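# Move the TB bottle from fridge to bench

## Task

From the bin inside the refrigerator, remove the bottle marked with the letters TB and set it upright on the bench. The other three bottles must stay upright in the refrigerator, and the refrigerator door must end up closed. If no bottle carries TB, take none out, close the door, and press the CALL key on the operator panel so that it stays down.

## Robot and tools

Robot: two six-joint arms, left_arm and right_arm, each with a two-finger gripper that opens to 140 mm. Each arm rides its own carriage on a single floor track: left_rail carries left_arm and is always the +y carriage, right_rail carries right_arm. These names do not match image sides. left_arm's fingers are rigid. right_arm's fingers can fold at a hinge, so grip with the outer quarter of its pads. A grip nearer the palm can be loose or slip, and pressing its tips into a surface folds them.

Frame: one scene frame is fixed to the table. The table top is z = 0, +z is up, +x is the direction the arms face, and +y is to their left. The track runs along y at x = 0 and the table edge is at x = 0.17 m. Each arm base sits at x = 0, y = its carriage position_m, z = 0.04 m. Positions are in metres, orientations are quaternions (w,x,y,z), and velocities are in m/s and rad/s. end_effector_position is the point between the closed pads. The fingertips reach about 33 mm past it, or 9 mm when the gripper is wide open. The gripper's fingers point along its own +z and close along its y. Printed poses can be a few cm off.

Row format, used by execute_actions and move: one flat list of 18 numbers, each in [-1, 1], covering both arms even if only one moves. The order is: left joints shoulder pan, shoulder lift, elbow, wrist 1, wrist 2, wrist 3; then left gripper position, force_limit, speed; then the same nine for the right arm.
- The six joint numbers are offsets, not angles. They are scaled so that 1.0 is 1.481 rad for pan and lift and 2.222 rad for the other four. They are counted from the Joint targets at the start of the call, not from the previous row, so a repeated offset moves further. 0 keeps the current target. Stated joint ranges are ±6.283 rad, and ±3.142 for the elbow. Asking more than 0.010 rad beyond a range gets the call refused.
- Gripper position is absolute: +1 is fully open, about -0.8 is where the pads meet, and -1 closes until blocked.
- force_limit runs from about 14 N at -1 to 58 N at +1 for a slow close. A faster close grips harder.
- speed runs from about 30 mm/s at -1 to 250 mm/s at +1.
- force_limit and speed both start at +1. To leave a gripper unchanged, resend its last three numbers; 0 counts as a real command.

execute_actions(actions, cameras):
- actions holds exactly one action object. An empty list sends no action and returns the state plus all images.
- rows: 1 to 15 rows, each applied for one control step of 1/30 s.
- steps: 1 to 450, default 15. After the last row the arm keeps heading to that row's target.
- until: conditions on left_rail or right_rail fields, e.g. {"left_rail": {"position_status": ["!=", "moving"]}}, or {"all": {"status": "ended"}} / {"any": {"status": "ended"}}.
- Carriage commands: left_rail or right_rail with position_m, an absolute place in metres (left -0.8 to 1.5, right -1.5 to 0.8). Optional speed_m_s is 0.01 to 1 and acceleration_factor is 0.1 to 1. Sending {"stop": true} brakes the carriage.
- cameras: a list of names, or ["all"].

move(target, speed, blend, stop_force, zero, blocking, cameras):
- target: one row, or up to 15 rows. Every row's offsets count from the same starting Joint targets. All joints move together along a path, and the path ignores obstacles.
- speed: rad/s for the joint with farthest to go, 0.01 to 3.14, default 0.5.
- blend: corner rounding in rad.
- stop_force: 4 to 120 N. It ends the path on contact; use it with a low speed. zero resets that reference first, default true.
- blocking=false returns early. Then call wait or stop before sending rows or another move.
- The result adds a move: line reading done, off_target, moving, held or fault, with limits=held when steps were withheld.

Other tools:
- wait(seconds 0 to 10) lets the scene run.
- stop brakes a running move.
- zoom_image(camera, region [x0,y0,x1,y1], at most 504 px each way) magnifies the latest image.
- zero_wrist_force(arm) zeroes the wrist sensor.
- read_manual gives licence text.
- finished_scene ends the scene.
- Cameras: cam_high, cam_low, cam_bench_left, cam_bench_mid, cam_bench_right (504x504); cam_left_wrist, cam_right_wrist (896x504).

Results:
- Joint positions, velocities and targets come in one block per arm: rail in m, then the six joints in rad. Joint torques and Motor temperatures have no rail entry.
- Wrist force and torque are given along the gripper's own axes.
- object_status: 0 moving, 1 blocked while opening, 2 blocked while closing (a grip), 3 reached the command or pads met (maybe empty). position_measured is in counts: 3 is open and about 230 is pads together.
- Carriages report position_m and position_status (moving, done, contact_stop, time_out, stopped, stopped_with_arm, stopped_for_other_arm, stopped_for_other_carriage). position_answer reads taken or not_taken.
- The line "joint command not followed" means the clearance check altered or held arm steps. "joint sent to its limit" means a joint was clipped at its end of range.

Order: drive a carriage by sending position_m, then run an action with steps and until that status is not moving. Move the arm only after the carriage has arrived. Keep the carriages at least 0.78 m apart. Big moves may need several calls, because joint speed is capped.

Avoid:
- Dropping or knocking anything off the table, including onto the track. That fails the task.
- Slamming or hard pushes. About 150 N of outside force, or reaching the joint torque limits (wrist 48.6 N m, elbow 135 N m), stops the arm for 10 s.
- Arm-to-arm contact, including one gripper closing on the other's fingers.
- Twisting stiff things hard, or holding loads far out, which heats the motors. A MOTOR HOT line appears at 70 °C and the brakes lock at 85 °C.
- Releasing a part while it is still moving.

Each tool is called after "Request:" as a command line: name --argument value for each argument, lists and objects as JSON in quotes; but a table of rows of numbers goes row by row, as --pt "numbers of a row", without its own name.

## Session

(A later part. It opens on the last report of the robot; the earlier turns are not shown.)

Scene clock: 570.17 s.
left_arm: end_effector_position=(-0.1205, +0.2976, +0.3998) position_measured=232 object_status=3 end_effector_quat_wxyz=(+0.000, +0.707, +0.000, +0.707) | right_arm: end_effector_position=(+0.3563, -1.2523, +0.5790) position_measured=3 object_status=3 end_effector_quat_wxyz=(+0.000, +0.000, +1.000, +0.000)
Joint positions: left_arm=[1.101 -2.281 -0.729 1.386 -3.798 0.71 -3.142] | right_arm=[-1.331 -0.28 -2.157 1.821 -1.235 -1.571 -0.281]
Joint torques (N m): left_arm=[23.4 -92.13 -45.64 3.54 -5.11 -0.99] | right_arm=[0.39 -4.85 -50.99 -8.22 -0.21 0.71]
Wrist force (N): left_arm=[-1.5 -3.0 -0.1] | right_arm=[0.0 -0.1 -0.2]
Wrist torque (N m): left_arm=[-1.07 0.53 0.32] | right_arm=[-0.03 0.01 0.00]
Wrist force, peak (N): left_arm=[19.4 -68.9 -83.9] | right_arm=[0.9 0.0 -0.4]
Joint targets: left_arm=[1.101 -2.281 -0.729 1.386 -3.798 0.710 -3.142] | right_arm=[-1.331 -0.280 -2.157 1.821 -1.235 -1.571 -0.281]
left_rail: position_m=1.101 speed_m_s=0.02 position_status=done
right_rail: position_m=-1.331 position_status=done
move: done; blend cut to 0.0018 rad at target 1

Request:
wait --seconds 0.1 --cameras '["all"]'

Scene clock: 572.57 s.
left_arm: end_effector_position=(-0.1205, +0.2975, +0.3998) position_measured=232 object_status=3 end_effector_quat_wxyz=(+0.000, +0.707, +0.000, +0.707) | right_arm: end_effector_position=(+0.3563, -1.2523, +0.5790) position_measured=3 object_status=3 end_effector_quat_wxyz=(+0.000, +0.000, +1.000, +0.000)
Joint positions: left_arm=[1.101 -2.281 -0.729 1.386 -3.798 0.71 -3.142] | right_arm=[-1.331 -0.28 -2.157 1.821 -1.235 -1.571 -0.281]
Joint torques (N m): left_arm=[21.33 -94.44 -45.32 4.03 -4.71 -0.91] | right_arm=[0.79 -4.47 -50.42 -8.28 0.17 0.38]
Wrist force (N): left_arm=[-1.1 -3.0 -0.4] | right_arm=[0.3 0.2 -0.2]
Wrist torque (N m): left_arm=[-1.08 0.44 0.31] | right_arm=[0.04 -0.07 0.00]
Wrist force, peak (N): left_arm=[-1.7 -4.1 0.1] | right_arm=[0.8 0.1 -0.3]
Joint targets: left_arm=[1.101 -2.281 -0.729 1.386 -3.798 0.710 -3.142] | right_arm=[-1.331 -0.280 -2.157 1.821 -1.235 -1.571 -0.281]
Tool commands: left_gripper/position=-1.0 left_gripper/force_limit=+0.1 left_gripper/speed=-1.0 right_gripper/position=+1.0 right_gripper/force_limit=+1.0 right_gripper/speed=+1.0
left_rail: position_m=1.101 speed_m_s=0.02 position_status=done
right_rail: position_m=-1.331 position_status=done
wait: 0.10 s; at rest from the start

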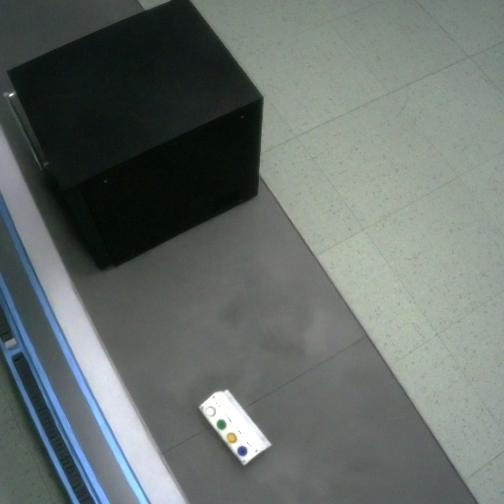

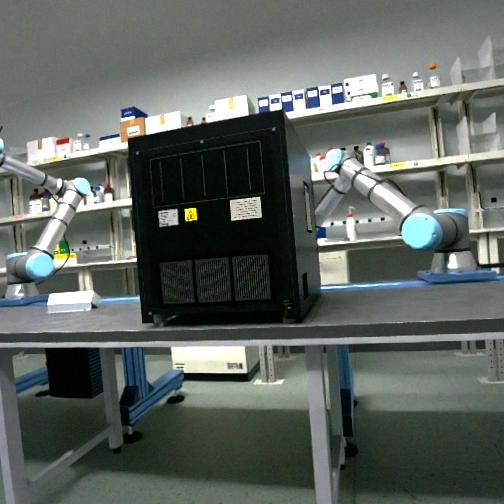

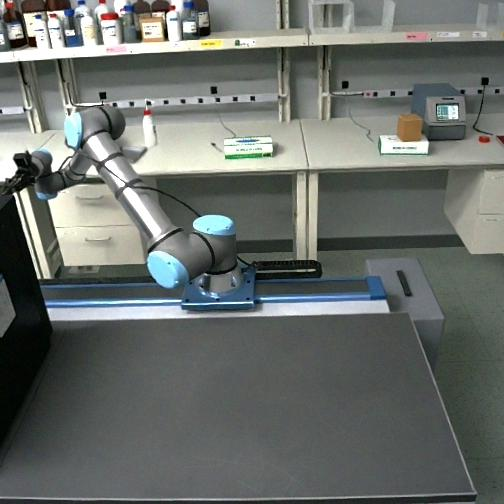

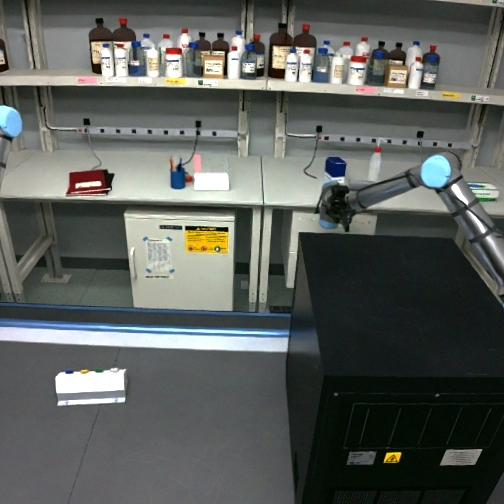

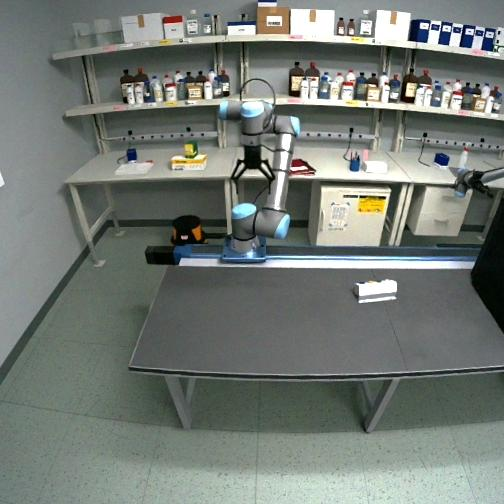

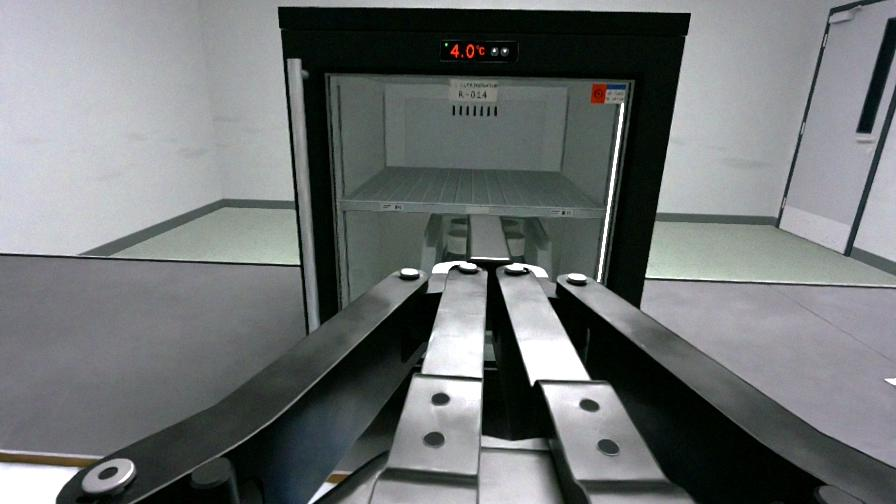

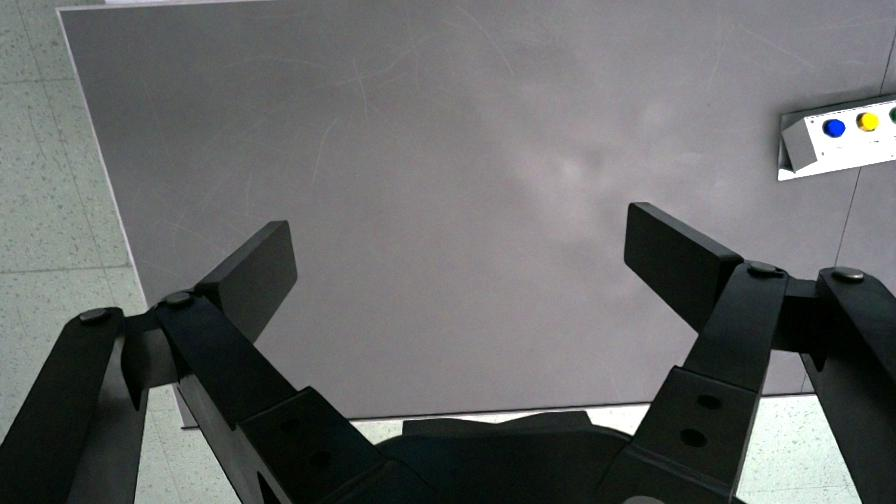

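Request:
execute_actions --actions '[{"left_rail": {"position_m": 1.5, "speed_m_s": 0.5}, "steps": 90, "until": {"left_rail": {"position_status": ["!=", "moving"]}}}]'

Request:
move --target '[0, -0.9689, 0.4937, 0.1517, 0, 0, 1, -1, 0, 1.0, 0, 0, -1.0, -0.7396, -1.0, 1, 1, 1]' --speed 1.0

Request:
move --target '[0,0,0,0,0,0, 1, -1, 0, 0.2995, 0.9739, -0.2093, -0.1467, 0, -0.2876, 1, 1, 1]' --speed 1.0

Request:
execute_actions --actions '[{"right_rail": {"position_m": -0.4, "speed_m_s": 0.5}, "steps": 120, "until": {"right_rail": {"position_status": ["!=", "moving"]}}}]' --cameras '["cam_right_wrist", "cam_high", "cam_bench_mid"]'

Scene clock: 715.53 s.
left_arm: end_effector_position=(-0.1205, +0.6966, +0.3997) position_measured=232 object_status=3 end_effector_quat_wxyz=(+0.000, +0.707, +0.000, +0.707) | right_arm: end_effector_position=(+0.3563, -1.2523, +0.5790) position_measured=3 object_status=3 end_effector_quat_wxyz=(+0.000, +0.000, +1.000, +0.000)
Joint positions: left_arm=[1.5 -2.281 -0.729 1.386 -3.798 0.71 -3.142] | right_arm=[-1.331 -0.28 -2.157 1.821 -1.235 -1.571 -0.281]
Joint torques (N m): left_arm=[-8.92 -118.55 -26.78 0.54 0.48 -0.86] | right_arm=[-0.97 -3.3 -50.2 -8.19 0.09 0.7]
Wrist force (N): left_arm=[-1.8 -3.5 0.0] | right_arm=[0.6 0.4 0.1]
Wrist torque (N m): left_arm=[-1.18 0.58 0.32] | right_arm=[0.10 -0.14 0.00]
Wrist force, peak (N): left_arm=[-1.4 -6.7 -0.3] | right_arm=[1.0 0.1 -0.3]
Joint targets: left_arm=[1.500 -2.281 -0.729 1.386 -3.798 0.710 -3.142] | right_arm=[-1.331 -0.280 -2.157 1.821 -1.235 -1.571 -0.281]
Tool commands: left_gripper/position=-1.0 left_gripper/force_limit=+0.1 left_gripper/speed=-1.0 right_gripper/position=+1.0 right_gripper/force_limit=+1.0 right_gripper/speed=+1.0
left_rail: position_m=1.500 speed_m_s=0.50 position_status=done
right_rail: position_m=-1.331 position_status=done

Scene clock: 718.60 s.
left_arm: end_effector_position=(+0.3420, +1.2346, +0.6694) position_measured=3 object_status=3 end_effector_quat_wxyz=(+0.000, +0.707, +0.000, +0.707) | right_arm: end_effector_position=(+0.1936, -1.2895, +1.0000) position_measured=3 object_status=3 end_effector_quat_wxyz=(-0.289, +0.472, -0.547, +0.628)
Joint positions: left_arm=[1.5 -2.281 -2.164 2.483 -3.461 0.71 -3.142] | right_arm=[-1.331 1.201 -2.157 1.821 -3.457 -3.214 -2.502]
Joint torques (N m): left_arm=[-15.49 -6.15 -32.4 3.86 2.81 -0.33] | right_arm=[18.44 3.06 -42.97 -0.69 -0.65 -4.67]
Wrist force (N): left_arm=[-2.2 -3.3 -0.2] | right_arm=[0.3 0.7 -2.2]
Wrist torque (N m): left_arm=[-1.14 0.76 0.31] | right_arm=[-0.02 -0.18 0.32]
Wrist force, peak (N): left_arm=[-2.3 -5.2 1.3] | right_arm=[2.0 1.5 -3.2]
Joint targets: left_arm=[1.500 -2.281 -2.164 2.483 -3.461 0.710 -3.142] | right_arm=[-1.331 1.201 -2.157 1.821 -3.457 -3.214 -2.502]
left_rail: position_m=1.500 speed_m_s=0.50 position_status=done
right_rail: position_m=-1.331 position_status=done
move: done

Scene clock: 720.90 s.
left_arm: end_effector_position=(+0.3421, +1.2347, +0.6694) position_measured=3 object_status=3 end_effector_quat_wxyz=(+0.000, +0.707, +0.000, +0.707) | right_arm: end_effector_position=(+0.0992, -0.4250, +0.4000) position_measured=3 object_status=3 end_effector_quat_wxyz=(+0.000, +0.707, +0.000, +0.707)
Joint positions: left_arm=[1.5 -2.281 -2.164 2.483 -3.461 0.71 -3.142] | right_arm=[-1.331 1.644 -0.715 1.356 -3.783 -3.214 -3.141]
Joint torques (N m): left_arm=[-14.22 -7.56 -31.09 4.24 2.63 -0.58] | right_arm=[17.49 -86.31 -49.19 -3.6 -0.31 -3.88]
Wrist force (N): left_arm=[-1.7 -2.9 -0.3] | right_arm=[0.8 0.1 -2.2]
Wrist torque (N m): left_arm=[-1.04 0.68 0.31] | right_arm=[-0.17 -0.22 0.54]
Wrist force, peak (N): left_arm=[-2.3 -3.7 0.0] | right_arm=[-5.3 -2.3 -4.2]
Joint targets: left_arm=[1.500 -2.281 -2.164 2.483 -3.461 0.710 -3.142] | right_arm=[-1.331 1.644 -0.714 1.356 -3.783 -3.214 -3.141]
left_rail: position_m=1.500 speed_m_s=0.50 position_status=done
right_rail: position_m=-1.331 position_status=done
move: done

Scene clock: 723.47 s.
left_arm: end_effector_position=(+0.3421, +1.2347, +0.6694) position_measured=3 object_status=3 end_effector_quat_wxyz=(+0.000, +0.707, +0.000, +0.707) | right_arm: end_effector_position=(+0.0991, +0.5059, +0.3997) position_measured=3 object_status=3 end_effector_quat_wxyz=(+0.000, +0.707, +0.000, +0.707)
Joint positions: left_arm=[1.5 -2.281 -2.164 2.483 -3.461 0.71 -3.142] | right_arm=[-0.4 1.644 -0.714 1.356 -3.783 -3.214 -3.141]
Joint torques (N m): left_arm=[-12.57 -7.21 -29.15 3.72 2.85 -0.86] | right_arm=[-13.93 -114.53 -22.52 1.41 2.32 -4.23]
Wrist force (N): left_arm=[-1.8 -3.3 -0.3] | right_arm=[0.5 -0.2 -2.2]
Wrist torque (N m): left_arm=[-1.12 0.67 0.31] | right_arm=[-0.25 -0.15 0.53]
Wrist force, peak (N): left_arm=[-2.1 -3.7 0.5] | right_arm=[0.5 -3.2 -2.4]
Joint targets: left_arm=[1.500 -2.281 -2.164 2.483 -3.461 0.710 -3.142] | right_arm=[-0.400 1.644 -0.714 1.356 -3.783 -3.214 -3.141]
Tool commands: left_gripper/position=+1.0 left_gripper/force_limit=-1.0 left_gripper/speed=+0.0 right_gripper/position=+1.0 right_gripper/force_limit=+1.0 right_gripper/speed=+1.0
left_rail: position_m=1.500 speed_m_s=0.50 position_status=done
right_rail: position_m=-0.400 speed_m_s=0.50 position_status=done
Images, in order (width x height): cam_high 504x504, cam_bench_mid 504x504, cam_right_wrist 896x504.

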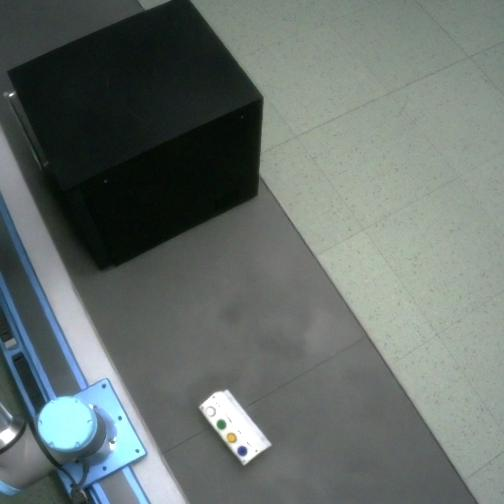

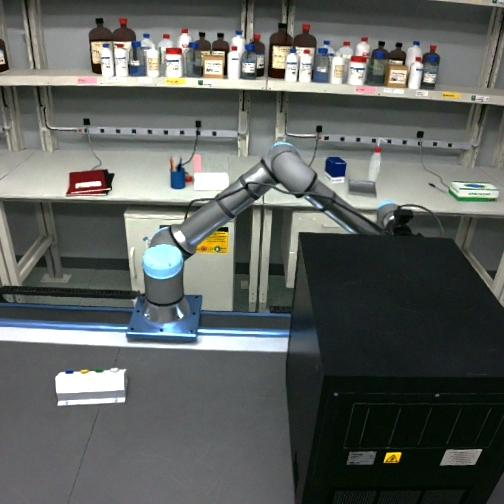

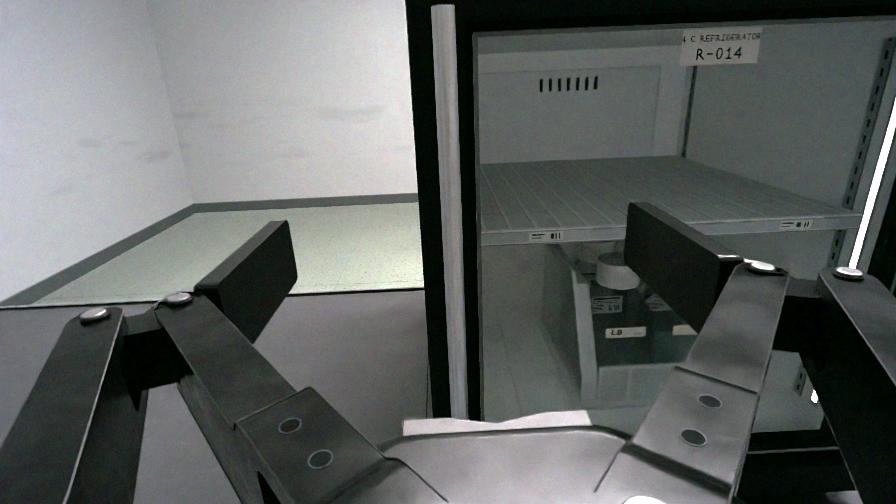

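Request:
move --target '[0,0,0,0,0,0, 1, -1, 0, -0.0667, -0.0168, 0.0227, -0.0115, 0.0445, 0, 1, 1, 1]' --speed 0.25 --stop_force 20 --cameras '["cam_right_wrist"]'

Scene clock: 746.30 s.
left_arm: end_effector_position=(+0.3421, +1.2347, +0.6694) position_measured=3 object_status=3 end_effector_quat_wxyz=(+0.000, +0.707, +0.000, +0.707) | right_arm: end_effector_position=(+0.1892, +0.5064, +0.3996) position_measured=3 object_status=3 end_effector_quat_wxyz=(+0.000, +0.707, +0.001, +0.707)
Joint positions: left_arm=[1.5 -2.281 -2.164 2.483 -3.461 0.71 -3.142] | right_arm=[-0.4 1.546 -0.739 1.406 -3.808 -3.115 -3.141]
Joint torques (N m): left_arm=[-13.8 -6.17 -30.27 3.7 3.09 -1.17] | right_arm=[-19.29 -113.47 -22.82 -4.01 3.26 -2.4]
Wrist force (N): left_arm=[-1.3 -3.2 -0.2] | right_arm=[0.7 -0.6 -2.2]
Wrist torque (N m): left_arm=[-1.10 0.57 0.30] | right_arm=[-0.30 -0.20 0.54]
Wrist force, peak (N): left_arm=[-2.3 -4.0 0.3] | right_arm=[0.9 -0.1 -4.5]
Joint targets: left_arm=[1.500 -2.281 -2.164 2.483 -3.461 0.710 -3.142] | right_arm=[-0.400 1.546 -0.739 1.406 -3.808 -3.115 -3.141]
left_rail: position_m=1.500 speed_m_s=0.50 position_status=done
right_rail: position_m=-0.400 speed_m_s=0.50 position_status=done
move: done
Images, in order (width x height): cam_right_wrist 896x504.

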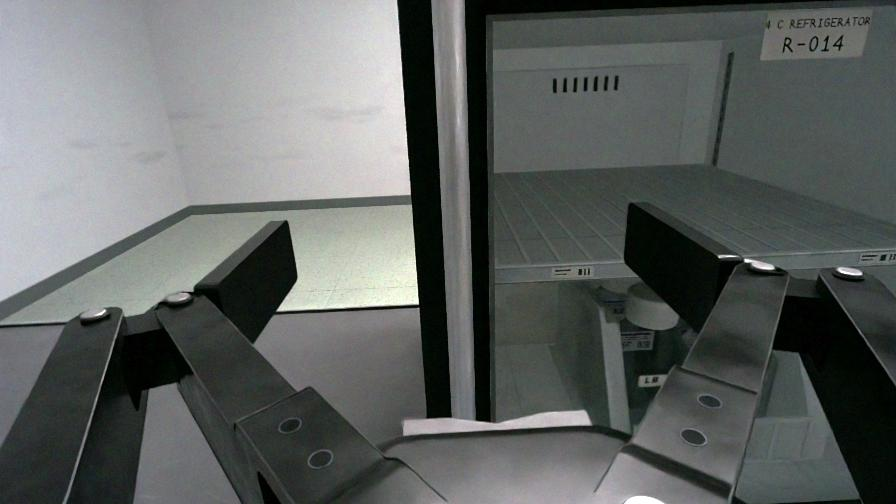

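Request:
move --target '[0,0,0,0,0,0, 1, -1, 0, -0.0248, -0.0037, 0.0046, -0.0024, 0.0157, 0, 1, 1, 1]' --speed 0.1 --stop_force 15

Request:
execute_actions --actions '[{"rows": [[0,0,0,0,0,0,1,-1,0,0,0,0,0,0,0,-1,-1,-1]], "steps": 165}]' --cameras '["cam_right_wrist"]'

Scene clock: 769.30 s.
left_arm: end_effector_position=(+0.3421, +1.2347, +0.6694) position_measured=3 object_status=3 end_effector_quat_wxyz=(+0.000, +0.707, +0.000, +0.707) | right_arm: end_effector_position=(+0.2223, +0.5067, +0.3999) position_measured=3 object_status=3 end_effector_quat_wxyz=(+0.000, +0.707, +0.000, +0.707)
Joint positions: left_arm=[1.5 -2.281 -2.164 2.483 -3.461 0.71 -3.142] | right_arm=[-0.4 1.509 -0.745 1.417 -3.814 -3.08 -3.141]
Joint torques (N m): left_arm=[-13.96 -2.6 -30.06 3.2 2.92 -0.82] | right_arm=[-19.94 -112.44 -22.19 -4.32 3.19 -1.16]
Wrist force (N): left_arm=[-2.0 -3.4 -0.1] | right_arm=[0.8 -0.2 -2.3]
Wrist torque (N m): left_arm=[-1.14 0.74 0.31] | right_arm=[-0.22 -0.24 0.53]
Wrist force, peak (N): left_arm=[-2.2 -3.9 0.2] | right_arm=[0.5 -0.5 -3.0]
Joint targets: left_arm=[1.500 -2.281 -2.164 2.483 -3.461 0.710 -3.142] | right_arm=[-0.400 1.509 -0.745 1.417 -3.814 -3.080 -3.141]
left_rail: position_m=1.500 speed_m_s=0.50 position_status=done
right_rail: position_m=-0.400 speed_m_s=0.50 position_status=done
move: done

Scene clock: 775.00 s.
left_arm: end_effector_position=(+0.3421, +1.2347, +0.6694) position_measured=3 object_status=3 end_effector_quat_wxyz=(+0.000, +0.707, +0.000, +0.707) | right_arm: end_effector_position=(+0.2223, +0.5066, +0.3999) position_measured=208 object_status=2 end_effector_quat_wxyz=(+0.000, +0.707, +0.000, +0.707)
Joint positions: left_arm=[1.5 -2.281 -2.164 2.483 -3.461 0.71 -3.142] | right_arm=[-0.4 1.509 -0.745 1.417 -3.814 -3.08 -3.141]
Joint torques (N m): left_arm=[-11.63 -4.83 -32.01 3.14 2.44 -1.39] | right_arm=[-1.72 -96.26 -46.16 5.8 9.33 -0.35]
Wrist force (N): left_arm=[-1.6 -3.4 -0.4] | right_arm=[0.6 18.0 -4.7]
Wrist torque (N m): left_arm=[-1.14 0.65 0.31] | right_arm=[-0.83 -0.28 0.63]
Wrist force, peak (N): left_arm=[-2.0 -3.9 -0.2] | right_arm=[0.3 18.2 -4.7]
Joint targets: left_arm=[1.500 -2.281 -2.164 2.483 -3.461 0.710 -3.142] | right_arm=[-0.400 1.509 -0.745 1.417 -3.814 -3.080 -3.141]
left_rail: position_m=1.500 speed_m_s=0.50 position_status=done
right_rail: position_m=-0.400 speed_m_s=0.50 position_status=done
Images, in order (width x height): cam_right_wrist 896x504.

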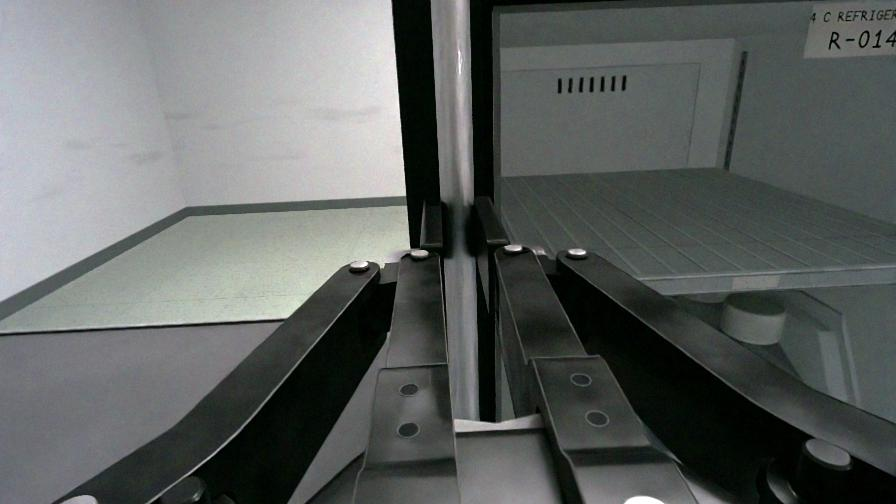

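Request:
execute_actions --actions '[{"right_rail": {"position_m": -0.4007, "speed_m_s": 0.02}, "rows": [[0,0,0,0,0,0,1,-1,0,0,0,0,0,0,0,-0.97,0.0,-1]], "steps": 75}]'

Scene clock: 783.47 s.
left_arm: end_effector_position=(+0.3421, +1.2347, +0.6694) position_measured=3 object_status=3 end_effector_quat_wxyz=(+0.000, +0.707, +0.000, +0.707) | right_arm: end_effector_position=(+0.2223, +0.5060, +0.3999) position_measured=210 object_status=2 end_effector_quat_wxyz=(+0.000, +0.707, +0.000, +0.707)
Joint positions: left_arm=[1.5 -2.281 -2.164 2.483 -3.461 0.71 -3.142] | right_arm=[-0.401 1.509 -0.745 1.417 -3.814 -3.08 -3.141]
Joint torques (N m): left_arm=[-11.41 -3.64 -31.14 2.81 2.48 -1.15] | right_arm=[-3.55 -94.69 -37.85 -3.93 -5.21 0.45]
Wrist force (N): left_arm=[-1.9 -3.2 0.0] | right_arm=[2.5 -6.7 -7.4]
Wrist torque (N m): left_arm=[-1.10 0.71 0.31] | right_arm=[-0.05 -0.17 0.69]
Wrist force, peak (N): left_arm=[-2.4 -3.8 0.0] | right_arm=[0.8 18.7 -4.6]
Joint targets: left_arm=[1.500 -2.281 -2.164 2.483 -3.461 0.710 -3.142] | right_arm=[-0.401 1.509 -0.745 1.417 -3.814 -3.080 -3.141]
left_rail: position_m=1.500 speed_m_s=0.50 position_status=done
right_rail: position_m=-0.401 speed_m_s=0.02 position_status=done

Request:
move --target '[0,0,0,0,0,0, 1, -1, 0, 0.0470, -0.0009, 0.0013, -0.0006, -0.0312, 0, -0.97, 0, -1]' --speed 0.06 --stop_force 70

Scene clock: 851.43 s.
left_arm: end_effector_position=(+0.3421, +1.2347, +0.6694) position_measured=3 object_status=3 end_effector_quat_wxyz=(+0.000, +0.707, +0.000, +0.707) | right_arm: end_effector_position=(+0.1595, +0.4945, +0.3998) position_measured=210 object_status=2 end_effector_quat_wxyz=(+0.000, +0.707, +0.000, +0.707)
Joint positions: left_arm=[1.5 -2.281 -2.164 2.483 -3.461 0.71 -3.142] | right_arm=[-0.401 1.579 -0.746 1.419 -3.815 -3.15 -3.141]
Joint torques (N m): left_arm=[-14.16 -0.4 -31.06 2.46 1.83 -1.21] | right_arm=[19.85 -110.23 -21.13 -3.42 -3.99 1.14]
Wrist force (N): left_arm=[-1.9 -3.3 -0.2] | right_arm=[1.5 -3.4 -1.3]
Wrist torque (N m): left_arm=[-1.12 0.70 0.32] | right_arm=[0.06 -0.22 0.71]
Wrist force, peak (N): left_arm=[-2.2 -3.8 0.0] | right_arm=[0.6 -21.8 -5.2]
Joint targets: left_arm=[1.500 -2.281 -2.164 2.483 -3.461 0.710 -3.142] | right_arm=[-0.401 1.579 -0.746 1.419 -3.815 -3.150 -3.141]
left_rail: position_m=1.500 speed_m_s=0.50 position_status=done
right_rail: position_m=-0.401 speed_m_s=0.02 position_status=done
move: done

Request:
move --pt "0 0 0 0 0 0 1 -1 0 0.0499 -0.0053 0.0071 -0.0035 -0.0333 0 -0.97 0 -1" --pt "0 0 0 0 0 0 1 -1 0 0.0992 -0.0150 0.0201 -0.0100 -0.0661 0 -0.97 0 -1" --pt "0 0 0 0 0 0 1 -1 0 0.1476 -0.0289 0.0387 -0.0193 -0.0984 0 -0.97 0 -1" --pt "0 0 0 0 0 0 1 -1 0 0.1951 -0.0467 0.0623 -0.0311 -0.1300 0 -0.97 0 -1" --speed 0.1 --blend '[0.02,0.02,0.02,0]' --stop_force 70 --cameras '["cam_right_wrist"]'

Scene clock: 861.97 s.
left_arm: end_effector_position=(+0.3421, +1.2347, +0.6694) position_measured=3 object_status=3 end_effector_quat_wxyz=(+0.000, +0.707, +0.000, +0.707) | right_arm: end_effector_position=(+0.0786, +0.4651, +0.3998) position_measured=210 object_status=2 end_effector_quat_wxyz=(+0.000, +0.707, +0.000, +0.707)
Joint positions: left_arm=[1.5 -2.281 -2.164 2.483 -3.461 0.71 -3.142] | right_arm=[-0.401 1.671 -0.757 1.443 -3.827 -3.242 -3.141]
Joint torques (N m): left_arm=[-12 -0.36 -31.48 2.38 2.31 -1.06] | right_arm=[-28.36 -87.99 -43.03 1.77 -3.85 1.03]
Wrist force (N): left_arm=[-1.6 -3.4 0.1] | right_arm=[2.4 -19.8 -9.6]
Wrist torque (N m): left_arm=[-1.14 0.64 0.31] | right_arm=[0.05 -0.20 0.71]
Wrist force, peak (N): left_arm=[-1.9 -4.1 0.1] | right_arm=[1.7 -23.4 -9.3]
Joint targets: left_arm=[1.500 -2.281 -2.164 2.483 -3.461 0.710 -3.142] | right_arm=[-0.401 1.671 -0.757 1.443 -3.827 -3.242 -3.141]
left_rail: position_m=1.500 speed_m_s=0.50 position_status=done
right_rail: position_m=-0.401 speed_m_s=0.02 position_status=done
move: held (right_arm; a check stopped the path); path passed 1 of 4 targets; limits=held; right_arm: the shoulder pan is farthest, 0.197 rad from its target
joint command not followed: on one or more control steps a check withheld the commanded joint targets of the right arm, and it was not sent them on those steps.
cause: the commanded joint targets, or the way to them, would bring two parts of the arm too close to each other (its gripper and another part of the arm, with joints 5 (wrist 1) to 7 (wrist 3) between them, 3 mm apart when it was first held).
Images, in order (width x height): cam_right_wrist 896x504.

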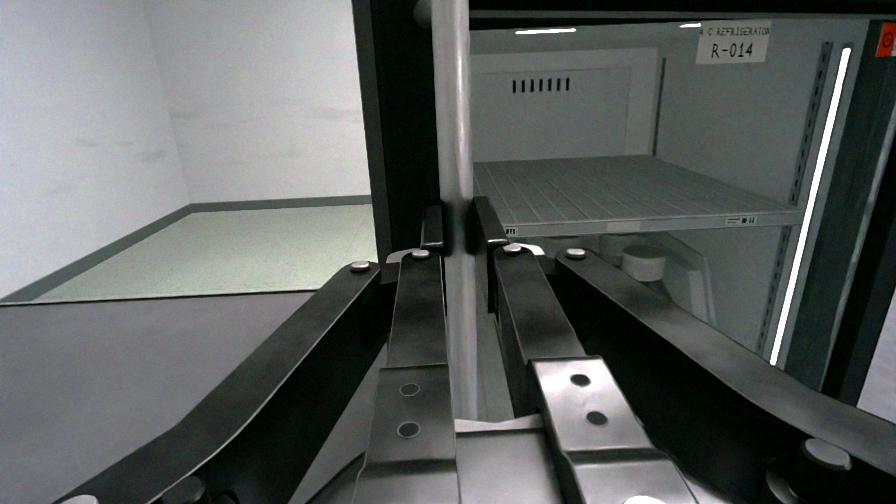

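Request:
move --target '[0,0,0,0,0,0, 1, -1, 0, 0.0403, -0.0515, 0.0678, -0.0338, 0.0407, 0, -0.97, 0, -1]' --speed 0.08 --stop_force 70

Scene clock: 894.00 s.
left_arm: end_effector_position=(+0.3421, +1.2347, +0.6694) position_measured=3 object_status=3 end_effector_quat_wxyz=(+0.000, +0.707, +0.000, +0.707) | right_arm: end_effector_position=(+0.0334, +0.4380, +0.4006) position_measured=210 object_status=2 end_effector_quat_wxyz=(-0.053, +0.705, +0.053, +0.705)
Joint positions: left_arm=[1.5 -2.281 -2.164 2.483 -3.461 0.71 -3.142] | right_arm=[-0.401 1.731 -0.834 1.593 -3.902 -3.152 -3.141]
Joint torques (N m): left_arm=[-9.58 -1.16 -31.06 2.47 1.89 -1.41] | right_arm=[40.51 -123.84 -42.11 1.49 17.37 0.9]
Wrist force (N): left_arm=[-1.6 -3.0 -0.6] | right_arm=[-31.0 34.8 15.9]
Wrist torque (N m): left_arm=[-1.06 0.65 0.30] | right_arm=[-1.89 -1.20 0.83]
Wrist force, peak (N): left_arm=[-2.0 -4.1 0.0] | right_arm=[-31.7 35.2 16.3]
Joint targets: left_arm=[1.500 -2.281 -2.164 2.483 -3.461 0.710 -3.142] | right_arm=[-0.401 1.731 -0.834 1.593 -3.902 -3.152 -3.141]
left_rail: position_m=1.500 speed_m_s=0.50 position_status=done
right_rail: position_m=-0.401 speed_m_s=0.02 position_status=done
move: done

Request:
wait --seconds 0.1 --cameras '["cam_right_wrist", "cam_high"]'

Request:
zoom_image --camera "cam_right_wrist" --region '[380, 170, 540, 290]'

Scene clock: 904.77 s.
left_arm: end_effector_position=(+0.3421, +1.2347, +0.6694) position_measured=3 object_status=3 end_effector_quat_wxyz=(+0.000, +0.707, +0.000, +0.707) | right_arm: end_effector_position=(+0.0334, +0.4380, +0.4006) position_measured=210 object_status=2 end_effector_quat_wxyz=(-0.053, +0.705, +0.053, +0.705)
Joint positions: left_arm=[1.5 -2.281 -2.164 2.483 -3.461 0.71 -3.142] | right_arm=[-0.401 1.731 -0.834 1.593 -3.902 -3.152 -3.141]
Joint torques (N m): left_arm=[-12.01 0.64 -30.79 1.83 2.03 -1.75] | right_arm=[38.99 -118.97 -51.73 6.45 17.38 0.97]
Wrist force (N): left_arm=[-1.6 -3.2 -0.6] | right_arm=[-31.4 35.9 16.6]
Wrist torque (N m): left_arm=[-1.10 0.65 0.31] | right_arm=[-1.94 -1.12 0.83]
Wrist force, peak (N): left_arm=[-2.1 -3.9 0.4] | right_arm=[-31.9 36.3 16.8]
Joint targets: left_arm=[1.500 -2.281 -2.164 2.483 -3.461 0.710 -3.142] | right_arm=[-0.401 1.731 -0.834 1.593 -3.902 -3.152 -3.141]
Tool commands: left_gripper/position=+1.0 left_gripper/force_limit=-1.0 left_gripper/speed=+0.0 right_gripper/position=-0.97 right_gripper/force_limit=+0.0 right_gripper/speed=-1.0
left_rail: position_m=1.500 speed_m_s=0.50 position_status=done
right_rail: position_m=-0.401 speed_m_s=0.02 position_status=done
wait: 0.10 s; at rest from the start
Images, in order (width x height): cam_high 504x504, cam_right_wrist 896x504.

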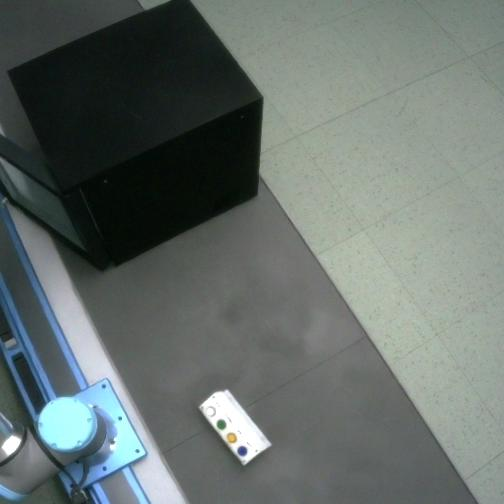

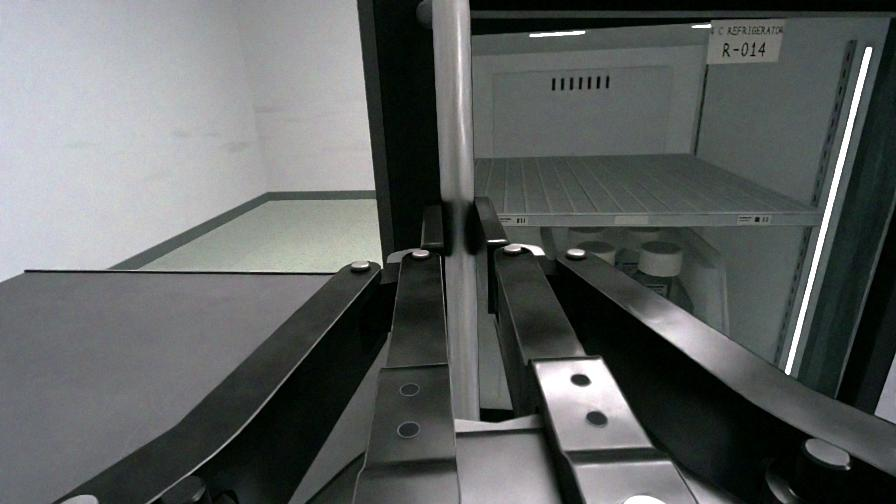

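Scaled by 3.150.

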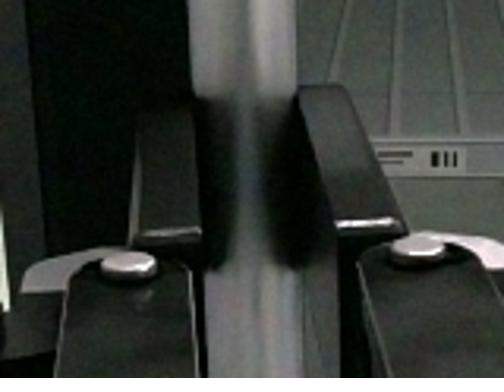

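Request:
execute_actions --actions '[{"rows": [[0,0,0,0,0,0,1,-1,0,0,0,0,0,0,0,-0.38,0.0,-1]], "steps": 45}]' --cameras '["cam_right_wrist", "cam_high"]'

Scene clock: 922.63 s.
left_arm: end_effector_position=(+0.3421, +1.2347, +0.6694) position_measured=3 object_status=3 end_effector_quat_wxyz=(+0.000, +0.707, +0.000, +0.707) | right_arm: end_effector_position=(+0.0334, +0.4380, +0.4006) position_measured=177 object_status=3 end_effector_quat_wxyz=(-0.053, +0.705, +0.053, +0.705)
Joint positions: left_arm=[1.5 -2.281 -2.164 2.483 -3.461 0.71 -3.142] | right_arm=[-0.401 1.731 -0.834 1.593 -3.902 -3.152 -3.141]
Joint torques (N m): left_arm=[-12.99 4.35 -29.76 1.45 1.87 -1.99] | right_arm=[-19.33 -77.81 -20.03 -3.92 -2.84 0.66]
Wrist force (N): left_arm=[-1.7 -3.3 -0.1] | right_arm=[1.4 0.8 -1.6]
Wrist torque (N m): left_arm=[-1.12 0.65 0.31] | right_arm=[0.00 -0.42 0.53]
Wrist force, peak (N): left_arm=[-2.3 -3.7 0.1] | right_arm=[-31.9 36.2 16.8]
Joint targets: left_arm=[1.500 -2.281 -2.164 2.483 -3.461 0.710 -3.142] | right_arm=[-0.401 1.731 -0.834 1.593 -3.902 -3.152 -3.141]
left_rail: position_m=1.500 speed_m_s=0.50 position_status=done
right_rail: position_m=-0.401 speed_m_s=0.02 position_status=done
Images, in order (width x height): cam_high 504x504, cam_right_wrist 896x504.

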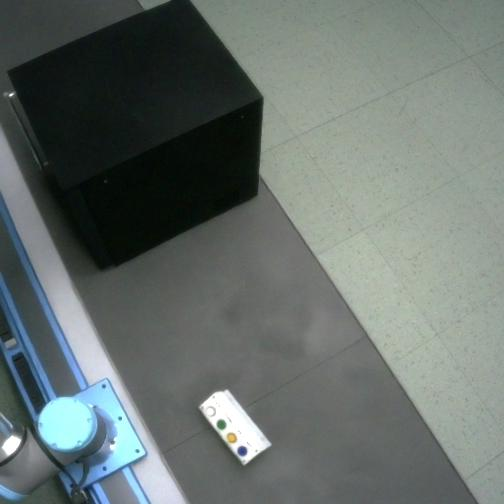

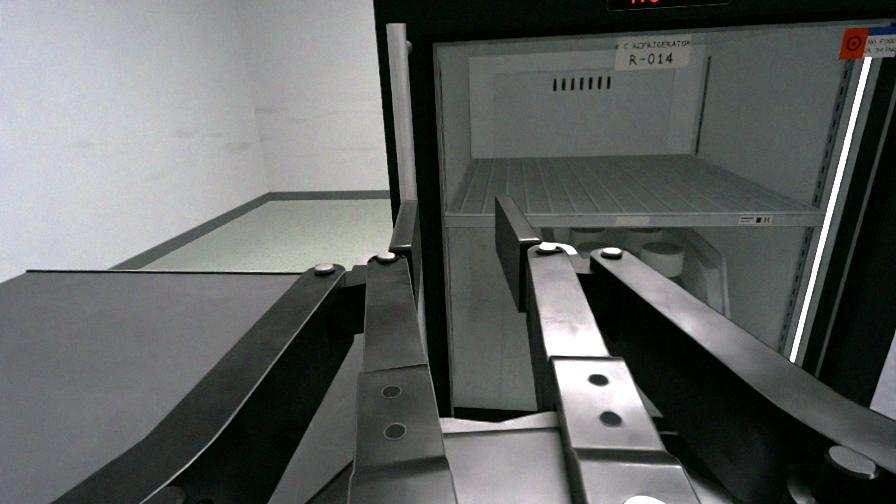

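Request:
move --pt "0 0 0 0 0 0 1 -1 0 -0.1108 0.0675 -0.0890 0.0446 0.0064 0 1 0 0" --pt "0 0 0 0 0 0 1 -1 0 -0.1565 0.0592 -0.0779 0.0390 0.0369 0 1 0 0" --speed '[0.4, 0.1]' --blend '[0.02, 0]' --stop_force 20

Request:
execute_actions --actions '[{"rows": [[0,0,0,0,0,0,1,-1,0,0,0,0,0,0,0,-1,0.2,-1]], "steps": 165}]' --cameras '["cam_right_wrist"]'

Request:
zoom_image --camera "cam_right_wrist" --region '[380, 170, 540, 290]'

Scene clock: 973.00 s.
left_arm: end_effector_position=(+0.3421, +1.2347, +0.6694) position_measured=3 object_status=3 end_effector_quat_wxyz=(+0.000, +0.707, +0.000, +0.707) | right_arm: end_effector_position=(+0.2314, +0.5060, +0.3996) position_measured=3 object_status=3 end_effector_quat_wxyz=(+0.000, +0.707, +0.000, +0.707)
Joint positions: left_arm=[1.5 -2.281 -2.164 2.483 -3.461 0.71 -3.142] | right_arm=[-0.401 1.499 -0.746 1.42 -3.815 -3.07 -3.141]
Joint torques (N m): left_arm=[-9.5 4.55 -30.66 1.28 1.39 -2.09] | right_arm=[-19.35 -112.42 -22.04 -4.38 3.26 1.02]
Wrist force (N): left_arm=[-1.9 -3.0 -0.2] | right_arm=[1.5 0.9 -1.9]
Wrist torque (N m): left_arm=[-1.05 0.71 0.31] | right_arm=[0.03 -0.39 0.53]
Wrist force, peak (N): left_arm=[-2.0 -4.1 0.3] | right_arm=[1.2 2.4 -3.9]
Joint targets: left_arm=[1.500 -2.281 -2.164 2.483 -3.461 0.710 -3.142] | right_arm=[-0.401 1.499 -0.746 1.420 -3.815 -3.070 -3.141]
left_rail: position_m=1.500 speed_m_s=0.50 position_status=done
right_rail: position_m=-0.401 speed_m_s=0.02 position_status=done
move: done

Scene clock: 978.70 s.
left_arm: end_effector_position=(+0.3421, +1.2347, +0.6694) position_measured=3 object_status=3 end_effector_quat_wxyz=(+0.000, +0.707, +0.000, +0.707) | right_arm: end_effector_position=(+0.2314, +0.5060, +0.3996) position_measured=210 object_status=2 end_effector_quat_wxyz=(+0.000, +0.707, +0.000, +0.707)
Joint positions: left_arm=[1.5 -2.281 -2.164 2.483 -3.461 0.71 -3.142] | right_arm=[-0.401 1.499 -0.746 1.42 -3.815 -3.07 -3.141]
Joint torques (N m): left_arm=[-10.38 5.97 -30.68 0.89 1.7 -1.57] | right_arm=[-18.99 -112.83 -23.52 -3.65 -2.88 0.84]
Wrist force (N): left_arm=[-1.6 -3.3 0.2] | right_arm=[1.0 -2.0 -4.4]
Wrist torque (N m): left_arm=[-1.12 0.65 0.31] | right_arm=[0.07 -0.34 0.74]
Wrist force, peak (N): left_arm=[-2.4 -3.9 0.3] | right_arm=[1.0 -2.0 -4.4]
Joint targets: left_arm=[1.500 -2.281 -2.164 2.483 -3.461 0.710 -3.142] | right_arm=[-0.401 1.499 -0.746 1.420 -3.815 -3.070 -3.141]
left_rail: position_m=1.500 speed_m_s=0.50 position_status=done
right_rail: position_m=-0.401 speed_m_s=0.02 position_status=done
Images, in order (width x height): cam_right_wrist 896x504.

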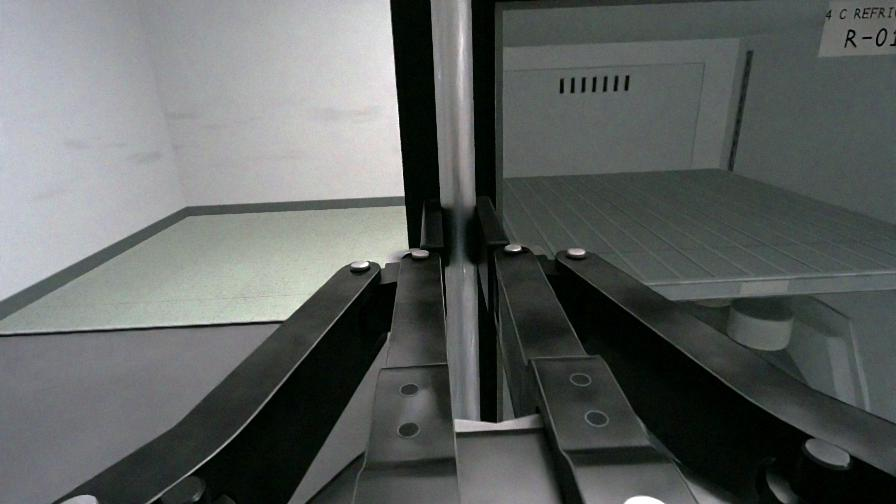

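Scaled by 3.150.

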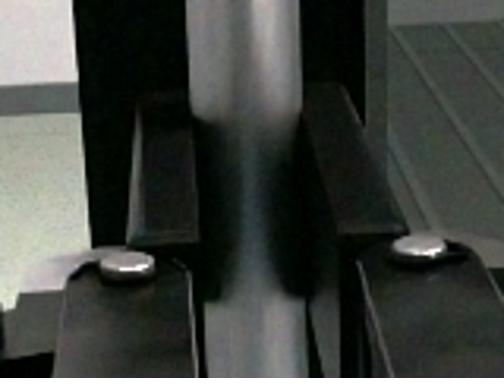

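Request:
move --pt "0 0 0 0 0 0 1 -1 0 0.0469 -0.0018 0.0020 -0.0011 -0.0311 0 -1 0.2 -1" --pt "0 0 0 0 0 0 1 -1 0 0.0975 -0.0258 0.0341 -0.0172 -0.0379 0 -1 0.2 -1" --pt "0 0 0 0 0 0 1 -1 0 0.1490 -0.0673 0.0894 -0.0448 -0.0227 0 -1 0.2 -1" --speed 0.08 --blend '[0.02,0.02,0]' --stop_force 70

Scene clock: 1028.30 s.
left_arm: end_effector_position=(+0.3421, +1.2347, +0.6694) position_measured=3 object_status=3 end_effector_quat_wxyz=(+0.000, +0.707, +0.000, +0.707) | right_arm: end_effector_position=(+0.0426, +0.4376, +0.3999) position_measured=210 object_status=2 end_effector_quat_wxyz=(-0.060, +0.705, +0.060, +0.705)
Joint positions: left_arm=[1.5 -2.281 -2.164 2.483 -3.461 0.71 -3.142] | right_arm=[-0.401 1.719 -0.846 1.619 -3.915 -3.12 -3.141]
Joint torques (N m): left_arm=[-5.95 2.83 -31.26 0.95 1.4 -1.42] | right_arm=[27.67 -111.67 -28.33 -2.5 7.83 0.5]
Wrist force (N): left_arm=[-1.9 -3.2 -0.2] | right_arm=[-11.9 13.4 6.2]
Wrist torque (N m): left_arm=[-1.10 0.72 0.31] | right_arm=[-0.13 -0.76 0.72]
Wrist force, peak (N): left_arm=[-2.1 -4.0 0.1] | right_arm=[-16.3 -14.9 -4.7]
Joint targets: left_arm=[1.500 -2.281 -2.164 2.483 -3.461 0.710 -3.142] | right_arm=[-0.401 1.719 -0.846 1.619 -3.915 -3.120 -3.141]
left_rail: position_m=1.500 speed_m_s=0.50 position_status=done
right_rail: position_m=-0.401 speed_m_s=0.02 position_status=done
move: done

Request:
execute_actions --actions '[{"right_rail": {"position_m": -0.4013}, "steps": 15}]'

Request:
move --pt "0 0 0 0 0 0 1 -1 0 0.0518 -0.0480 0.0636 -0.0317 0.0240 0 -1 0.2 -1" --pt "0 0 0 0 0 0 1 -1 0 0.1040 -0.0942 0.1244 -0.0616 0.0432 0 -1 0.2 -1" --speed 0.1 --blend '[0.02,0]' --stop_force 70

Scene clock: 1042.33 s.
left_arm: end_effector_position=(+0.3421, +1.2347, +0.6694) position_measured=3 object_status=3 end_effector_quat_wxyz=(+0.000, +0.707, +0.000, +0.707) | right_arm: end_effector_position=(+0.0426, +0.4370, +0.3999) position_measured=210 object_status=2 end_effector_quat_wxyz=(-0.060, +0.705, +0.060, +0.705)
Joint positions: left_arm=[1.5 -2.281 -2.164 2.483 -3.461 0.71 -3.142] | right_arm=[-0.401 1.72 -0.846 1.619 -3.915 -3.12 -3.141]
Joint torques (N m): left_arm=[-10.86 7.42 -31.95 1.44 1.48 -1.95] | right_arm=[6.45 -111.06 -29.11 -2.33 -4.46 0.69]
Wrist force (N): left_arm=[-1.6 -3.2 -0.1] | right_arm=[-11.8 -2.2 -0.8]
Wrist torque (N m): left_arm=[-1.11 0.64 0.30] | right_arm=[0.39 -0.64 0.73]
Wrist force, peak (N): left_arm=[-2.4 -3.8 -0.1] | right_arm=[-12.6 14.2 6.2]
Joint targets: left_arm=[1.500 -2.281 -2.164 2.483 -3.461 0.710 -3.142] | right_arm=[-0.401 1.719 -0.846 1.619 -3.915 -3.120 -3.141]
Tool commands: left_gripper/position=+1.0 left_gripper/force_limit=-1.0 left_gripper/speed=+0.0 right_gripper/position=-1.0 right_gripper/force_limit=+0.2 right_gripper/speed=-1.0
left_rail: position_m=1.500 speed_m_s=0.50 position_status=done
right_rail: position_m=-0.401 speed_m_s=0.02 position_status=done

Scene clock: 1046.23 s.
left_arm: end_effector_position=(+0.3421, +1.2347, +0.6694) position_measured=3 object_status=3 end_effector_quat_wxyz=(+0.000, +0.707, +0.000, +0.707) | right_arm: end_effector_position=(-0.0608, +0.3437, +0.3999) position_measured=210 object_status=2 end_effector_quat_wxyz=(-0.147, +0.692, +0.147, +0.692)
Joint positions: left_arm=[1.5 -2.281 -2.164 2.483 -3.461 0.71 -3.142] | right_arm=[-0.401 1.874 -0.985 1.895 -4.052 -3.024 -3.141]
Joint torques (N m): left_arm=[-8.51 8.71 -30.76 1.17 1.61 -2.38] | right_arm=[54.22 -94.76 -38.94 1.58 23.12 0.97]
Wrist force (N): left_arm=[-1.8 -3.0 0.0] | right_arm=[-18.4 54.1 27.9]
Wrist torque (N m): left_arm=[-1.05 0.70 0.31] | right_arm=[-1.25 -0.81 0.73]
Wrist force, peak (N): left_arm=[-2.2 -3.9 -0.7] | right_arm=[-18.0 54.4 27.9]
Joint targets: left_arm=[1.500 -2.281 -2.164 2.483 -3.461 0.710 -3.142] | right_arm=[-0.401 1.874 -0.985 1.895 -4.052 -3.024 -3.141]
left_rail: position_m=1.500 speed_m_s=0.50 position_status=done
right_rail: position_m=-0.401 speed_m_s=0.02 position_status=done
move: done

Request:
move --pt "0 0 0 0 0 0 1 -1 0 -0.0014 -0.0012 0.0014 -0.0004 0.0006 0 -1 0.2 -1" --pt "0 0 0 0 0 0 1 -1 0 0.0507 -0.0487 0.0633 -0.0307 0.0198 0 -1 0.2 -1" --speed 0.1 --blend '[0.002,0]' --stop_force 70

Scene clock: 1070.17 s.
left_arm: end_effector_position=(+0.3421, +1.2347, +0.6694) position_measured=3 object_status=3 end_effector_quat_wxyz=(+0.000, +0.707, +0.000, +0.707) | right_arm: end_effector_position=(-0.0743, +0.3228, +0.4001) position_measured=210 object_status=2 end_effector_quat_wxyz=(-0.162, +0.688, +0.162, +0.688)
Joint positions: left_arm=[1.5 -2.281 -2.164 2.483 -3.461 0.71 -3.142] | right_arm=[-0.401 1.899 -1.012 1.948 -4.077 -3.007 -3.141]
Joint torques (N m): left_arm=[-6.59 8.12 -31.67 1.27 1.03 -2.23] | right_arm=[-18.17 -72.27 -48.38 2.75 -2.42 0.9]
Wrist force (N): left_arm=[-1.8 -3.3 0.1] | right_arm=[-16.8 3.0 2.0]
Wrist torque (N m): left_arm=[-1.13 0.69 0.31] | right_arm=[0.18 -0.87 0.68]
Wrist force, peak (N): left_arm=[-1.8 -4.2 0.1] | right_arm=[-18.4 55.2 28.4]
Joint targets: left_arm=[1.500 -2.281 -2.164 2.483 -3.461 0.710 -3.142] | right_arm=[-0.401 1.899 -1.012 1.948 -4.077 -3.007 -3.141]
left_rail: position_m=1.500 speed_m_s=0.50 position_status=done
right_rail: position_m=-0.401 speed_m_s=0.02 position_status=done
move: held (right_arm; a check stopped the path); path passed 1 of 2 targets; blend cut to 0.0016 rad at target 1; limits=held; right_arm: the elbow is farthest, 0.087 rad from its target
joint command not followed: on one or more control steps a check withheld the commanded joint targets of the right arm, and it was not sent them on those steps.
cause: the commanded joint targets, or the way to them, would bring two parts of the arm too close to each other (its gripper and another part of the arm, with joints 5 (wrist 1) to 7 (wrist 3) between them, 2 mm apart when it was first held).

Request:
move --pt "0 0 0 0 0 0 1 -1 0 -0.0698 0.0638 -0.0841 0.0412 -0.0268 0 -1 0.2 -1" --pt "0 0 0 0 0 0 1 -1 0 -0.1215 0.1121 -0.1481 0.0729 -0.0509 0 -1 0.2 -1" --pt "0 0 0 0 0 0 1 -1 0 -0.1725 0.1538 -0.2035 0.1007 -0.0663 0 -1 0.2 -1" --pt "0 0 0 0 0 0 1 -1 0 -0.2232 0.1779 -0.2356 0.1168 -0.0595 0 -1 0.2 -1" --pt "0 0 0 0 0 0 1 -1 0 -0.2701 0.1796 -0.2376 0.1179 -0.0284 0 -1 0.2 -1" --speed 0.15 --blend '[0.02,0.02,0.02,0.01,0]' --stop_force 70

Scene clock: 1129.53 s.
left_arm: end_effector_position=(+0.3421, +1.2347, +0.6694) position_measured=3 object_status=3 end_effector_quat_wxyz=(+0.000, +0.707, +0.000, +0.707) | right_arm: end_effector_position=(+0.2309, +0.5053, +0.4000) position_measured=210 object_status=2 end_effector_quat_wxyz=(+0.000, +0.707, +0.000, +0.707)
Joint positions: left_arm=[1.5 -2.281 -2.164 2.483 -3.461 0.71 -3.142] | right_arm=[-0.401 1.499 -0.746 1.42 -3.815 -3.07 -3.141]
Joint torques (N m): left_arm=[-7.72 11.13 -31.29 0.96 0.94 -2.28] | right_arm=[-19.67 -76.85 -35.3 1.27 -5.33 0.39]
Wrist force (N): left_arm=[-1.6 -3.4 0.2] | right_arm=[17.5 -22.7 5.5]
Wrist torque (N m): left_arm=[-1.15 0.65 0.31] | right_arm=[0.36 -0.11 0.84]
Wrist force, peak (N): left_arm=[-2.0 -4.0 -0.2] | right_arm=[10.0 -40.6 -9.5]
Joint targets: left_arm=[1.500 -2.281 -2.164 2.483 -3.461 0.710 -3.142] | right_arm=[-0.401 1.499 -0.746 1.420 -3.815 -3.070 -3.141]
left_rail: position_m=1.500 speed_m_s=0.50 position_status=done
right_rail: position_m=-0.401 speed_m_s=0.02 position_status=done
move: done

Request:
move --pt "0 0 0 0 0 0 1 -1 0 0 0 0 0 0 0 1 0.2 -0.5" --pt "0 0 0 0 0 0 1 -1 0 0.0979 0.0209 -0.0288 0.0144 -0.0648 0 1 0.2 -0.5" --pt "0 0 0 0 0 0 1 -1 0 0.0975 -0.1047 -0.0883 0.862 0.0005 0 1 0.2 -0.5" --speed '[0.3,0.3,1.0]'

Request:
move --target '[0,0,0,0,0,0,1,-1,0,0,0,0,0.7098,0,0,1,0.2,-0.5]' --speed 1.0 --cameras '["cam_right_wrist","cam_bench_mid"]'

Scene clock: 1158.77 s.
left_arm: end_effector_position=(+0.3421, +1.2347, +0.6694) position_measured=3 object_status=3 end_effector_quat_wxyz=(+0.000, +0.707, +0.000, +0.707) | right_arm: end_effector_position=(+0.0891, +0.6502, +0.4962) position_measured=3 object_status=3 end_effector_quat_wxyz=(+0.462, +0.500, +0.535, +0.500)
Joint positions: left_arm=[1.5 -2.281 -2.164 2.483 -3.461 0.71 -3.142] | right_arm=[-0.401 1.644 -0.902 1.224 -1.9 -3.069 -3.141]
Joint torques (N m): left_arm=[-11.84 10.45 -31.43 1.49 0.85 -1.82] | right_arm=[-19.31 -113.86 -61.08 -1.11 0.09 0.02]
Wrist force (N): left_arm=[-1.8 -3.3 -0.1] | right_arm=[2.9 -1.2 1.8]
Wrist torque (N m): left_arm=[-1.13 0.69 0.31] | right_arm=[-0.68 -0.69 0.46]
Wrist force, peak (N): left_arm=[-2.4 -3.7 -0.2] | right_arm=[17.7 -23.4 5.8]
Joint targets: left_arm=[1.500 -2.281 -2.164 2.483 -3.461 0.710 -3.142] | right_arm=[-0.401 1.644 -0.902 1.224 -1.899 -3.069 -3.141]
left_rail: position_m=1.500 speed_m_s=0.50 position_status=done
right_rail: position_m=-0.401 speed_m_s=0.02 position_status=done
move: done

Scene clock: 1161.20 s.
left_arm: end_effector_position=(+0.3421, +1.2347, +0.6694) position_measured=3 object_status=3 end_effector_quat_wxyz=(+0.000, +0.707, +0.000, +0.707) | right_arm: end_effector_position=(+0.0997, +0.5060, +0.4002) position_measured=3 object_status=3 end_effector_quat_wxyz=(+0.707, +0.000, +0.707, +0.000)
Joint positions: left_arm=[1.5 -2.281 -2.164 2.483 -3.461 0.71 -3.142] | right_arm=[-0.401 1.644 -0.902 1.224 -0.323 -3.069 -3.141]
Joint torques (N m): left_arm=[-6.66 12.48 -30.15 1.06 0.76 -2.04] | right_arm=[-17.44 -101.3 -46.68 4.16 -0.23 0.14]
Wrist force (N): left_arm=[-1.9 -3.6 0.2] | right_arm=[2.9 -0.8 1.4]
Wrist torque (N m): left_arm=[-1.19 0.72 0.31] | right_arm=[-0.65 -0.82 0.21]
Wrist force, peak (N): left_arm=[-2.1 -4.0 -0.1] | right_arm=[3.6 -1.3 2.1]
Joint targets: left_arm=[1.500 -2.281 -2.164 2.483 -3.461 0.710 -3.142] | right_arm=[-0.401 1.644 -0.902 1.224 -0.322 -3.069 -3.141]
left_rail: position_m=1.500 speed_m_s=0.50 position_status=done
right_rail: position_m=-0.401 speed_m_s=0.02 position_status=done
move: done
Images, in order (width x height): cam_bench_mid 504x504, cam_right_wrist 896x504.

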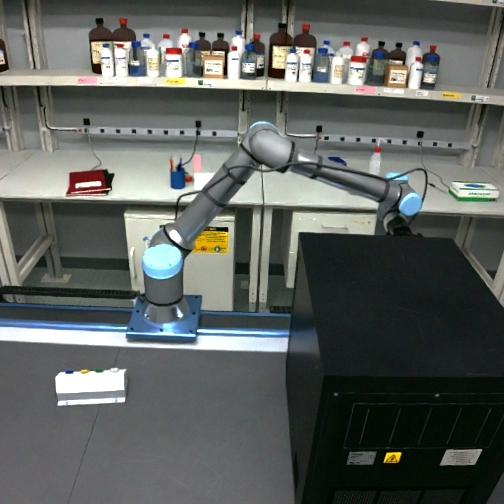

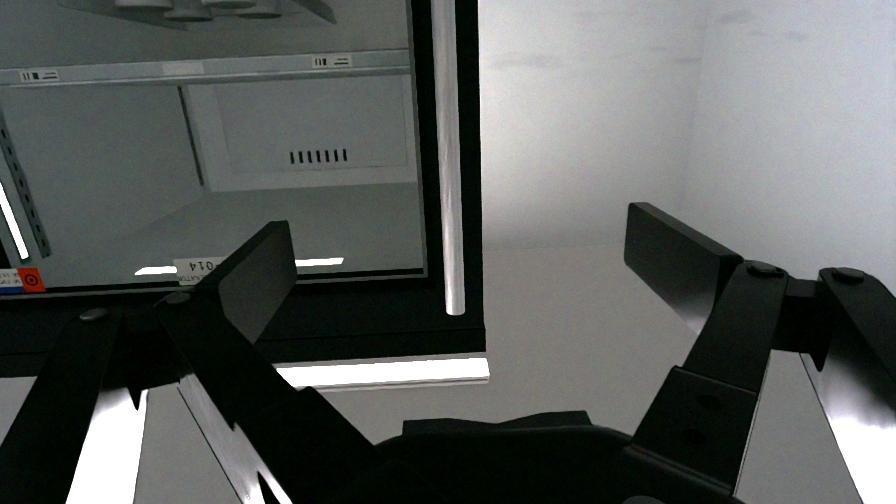

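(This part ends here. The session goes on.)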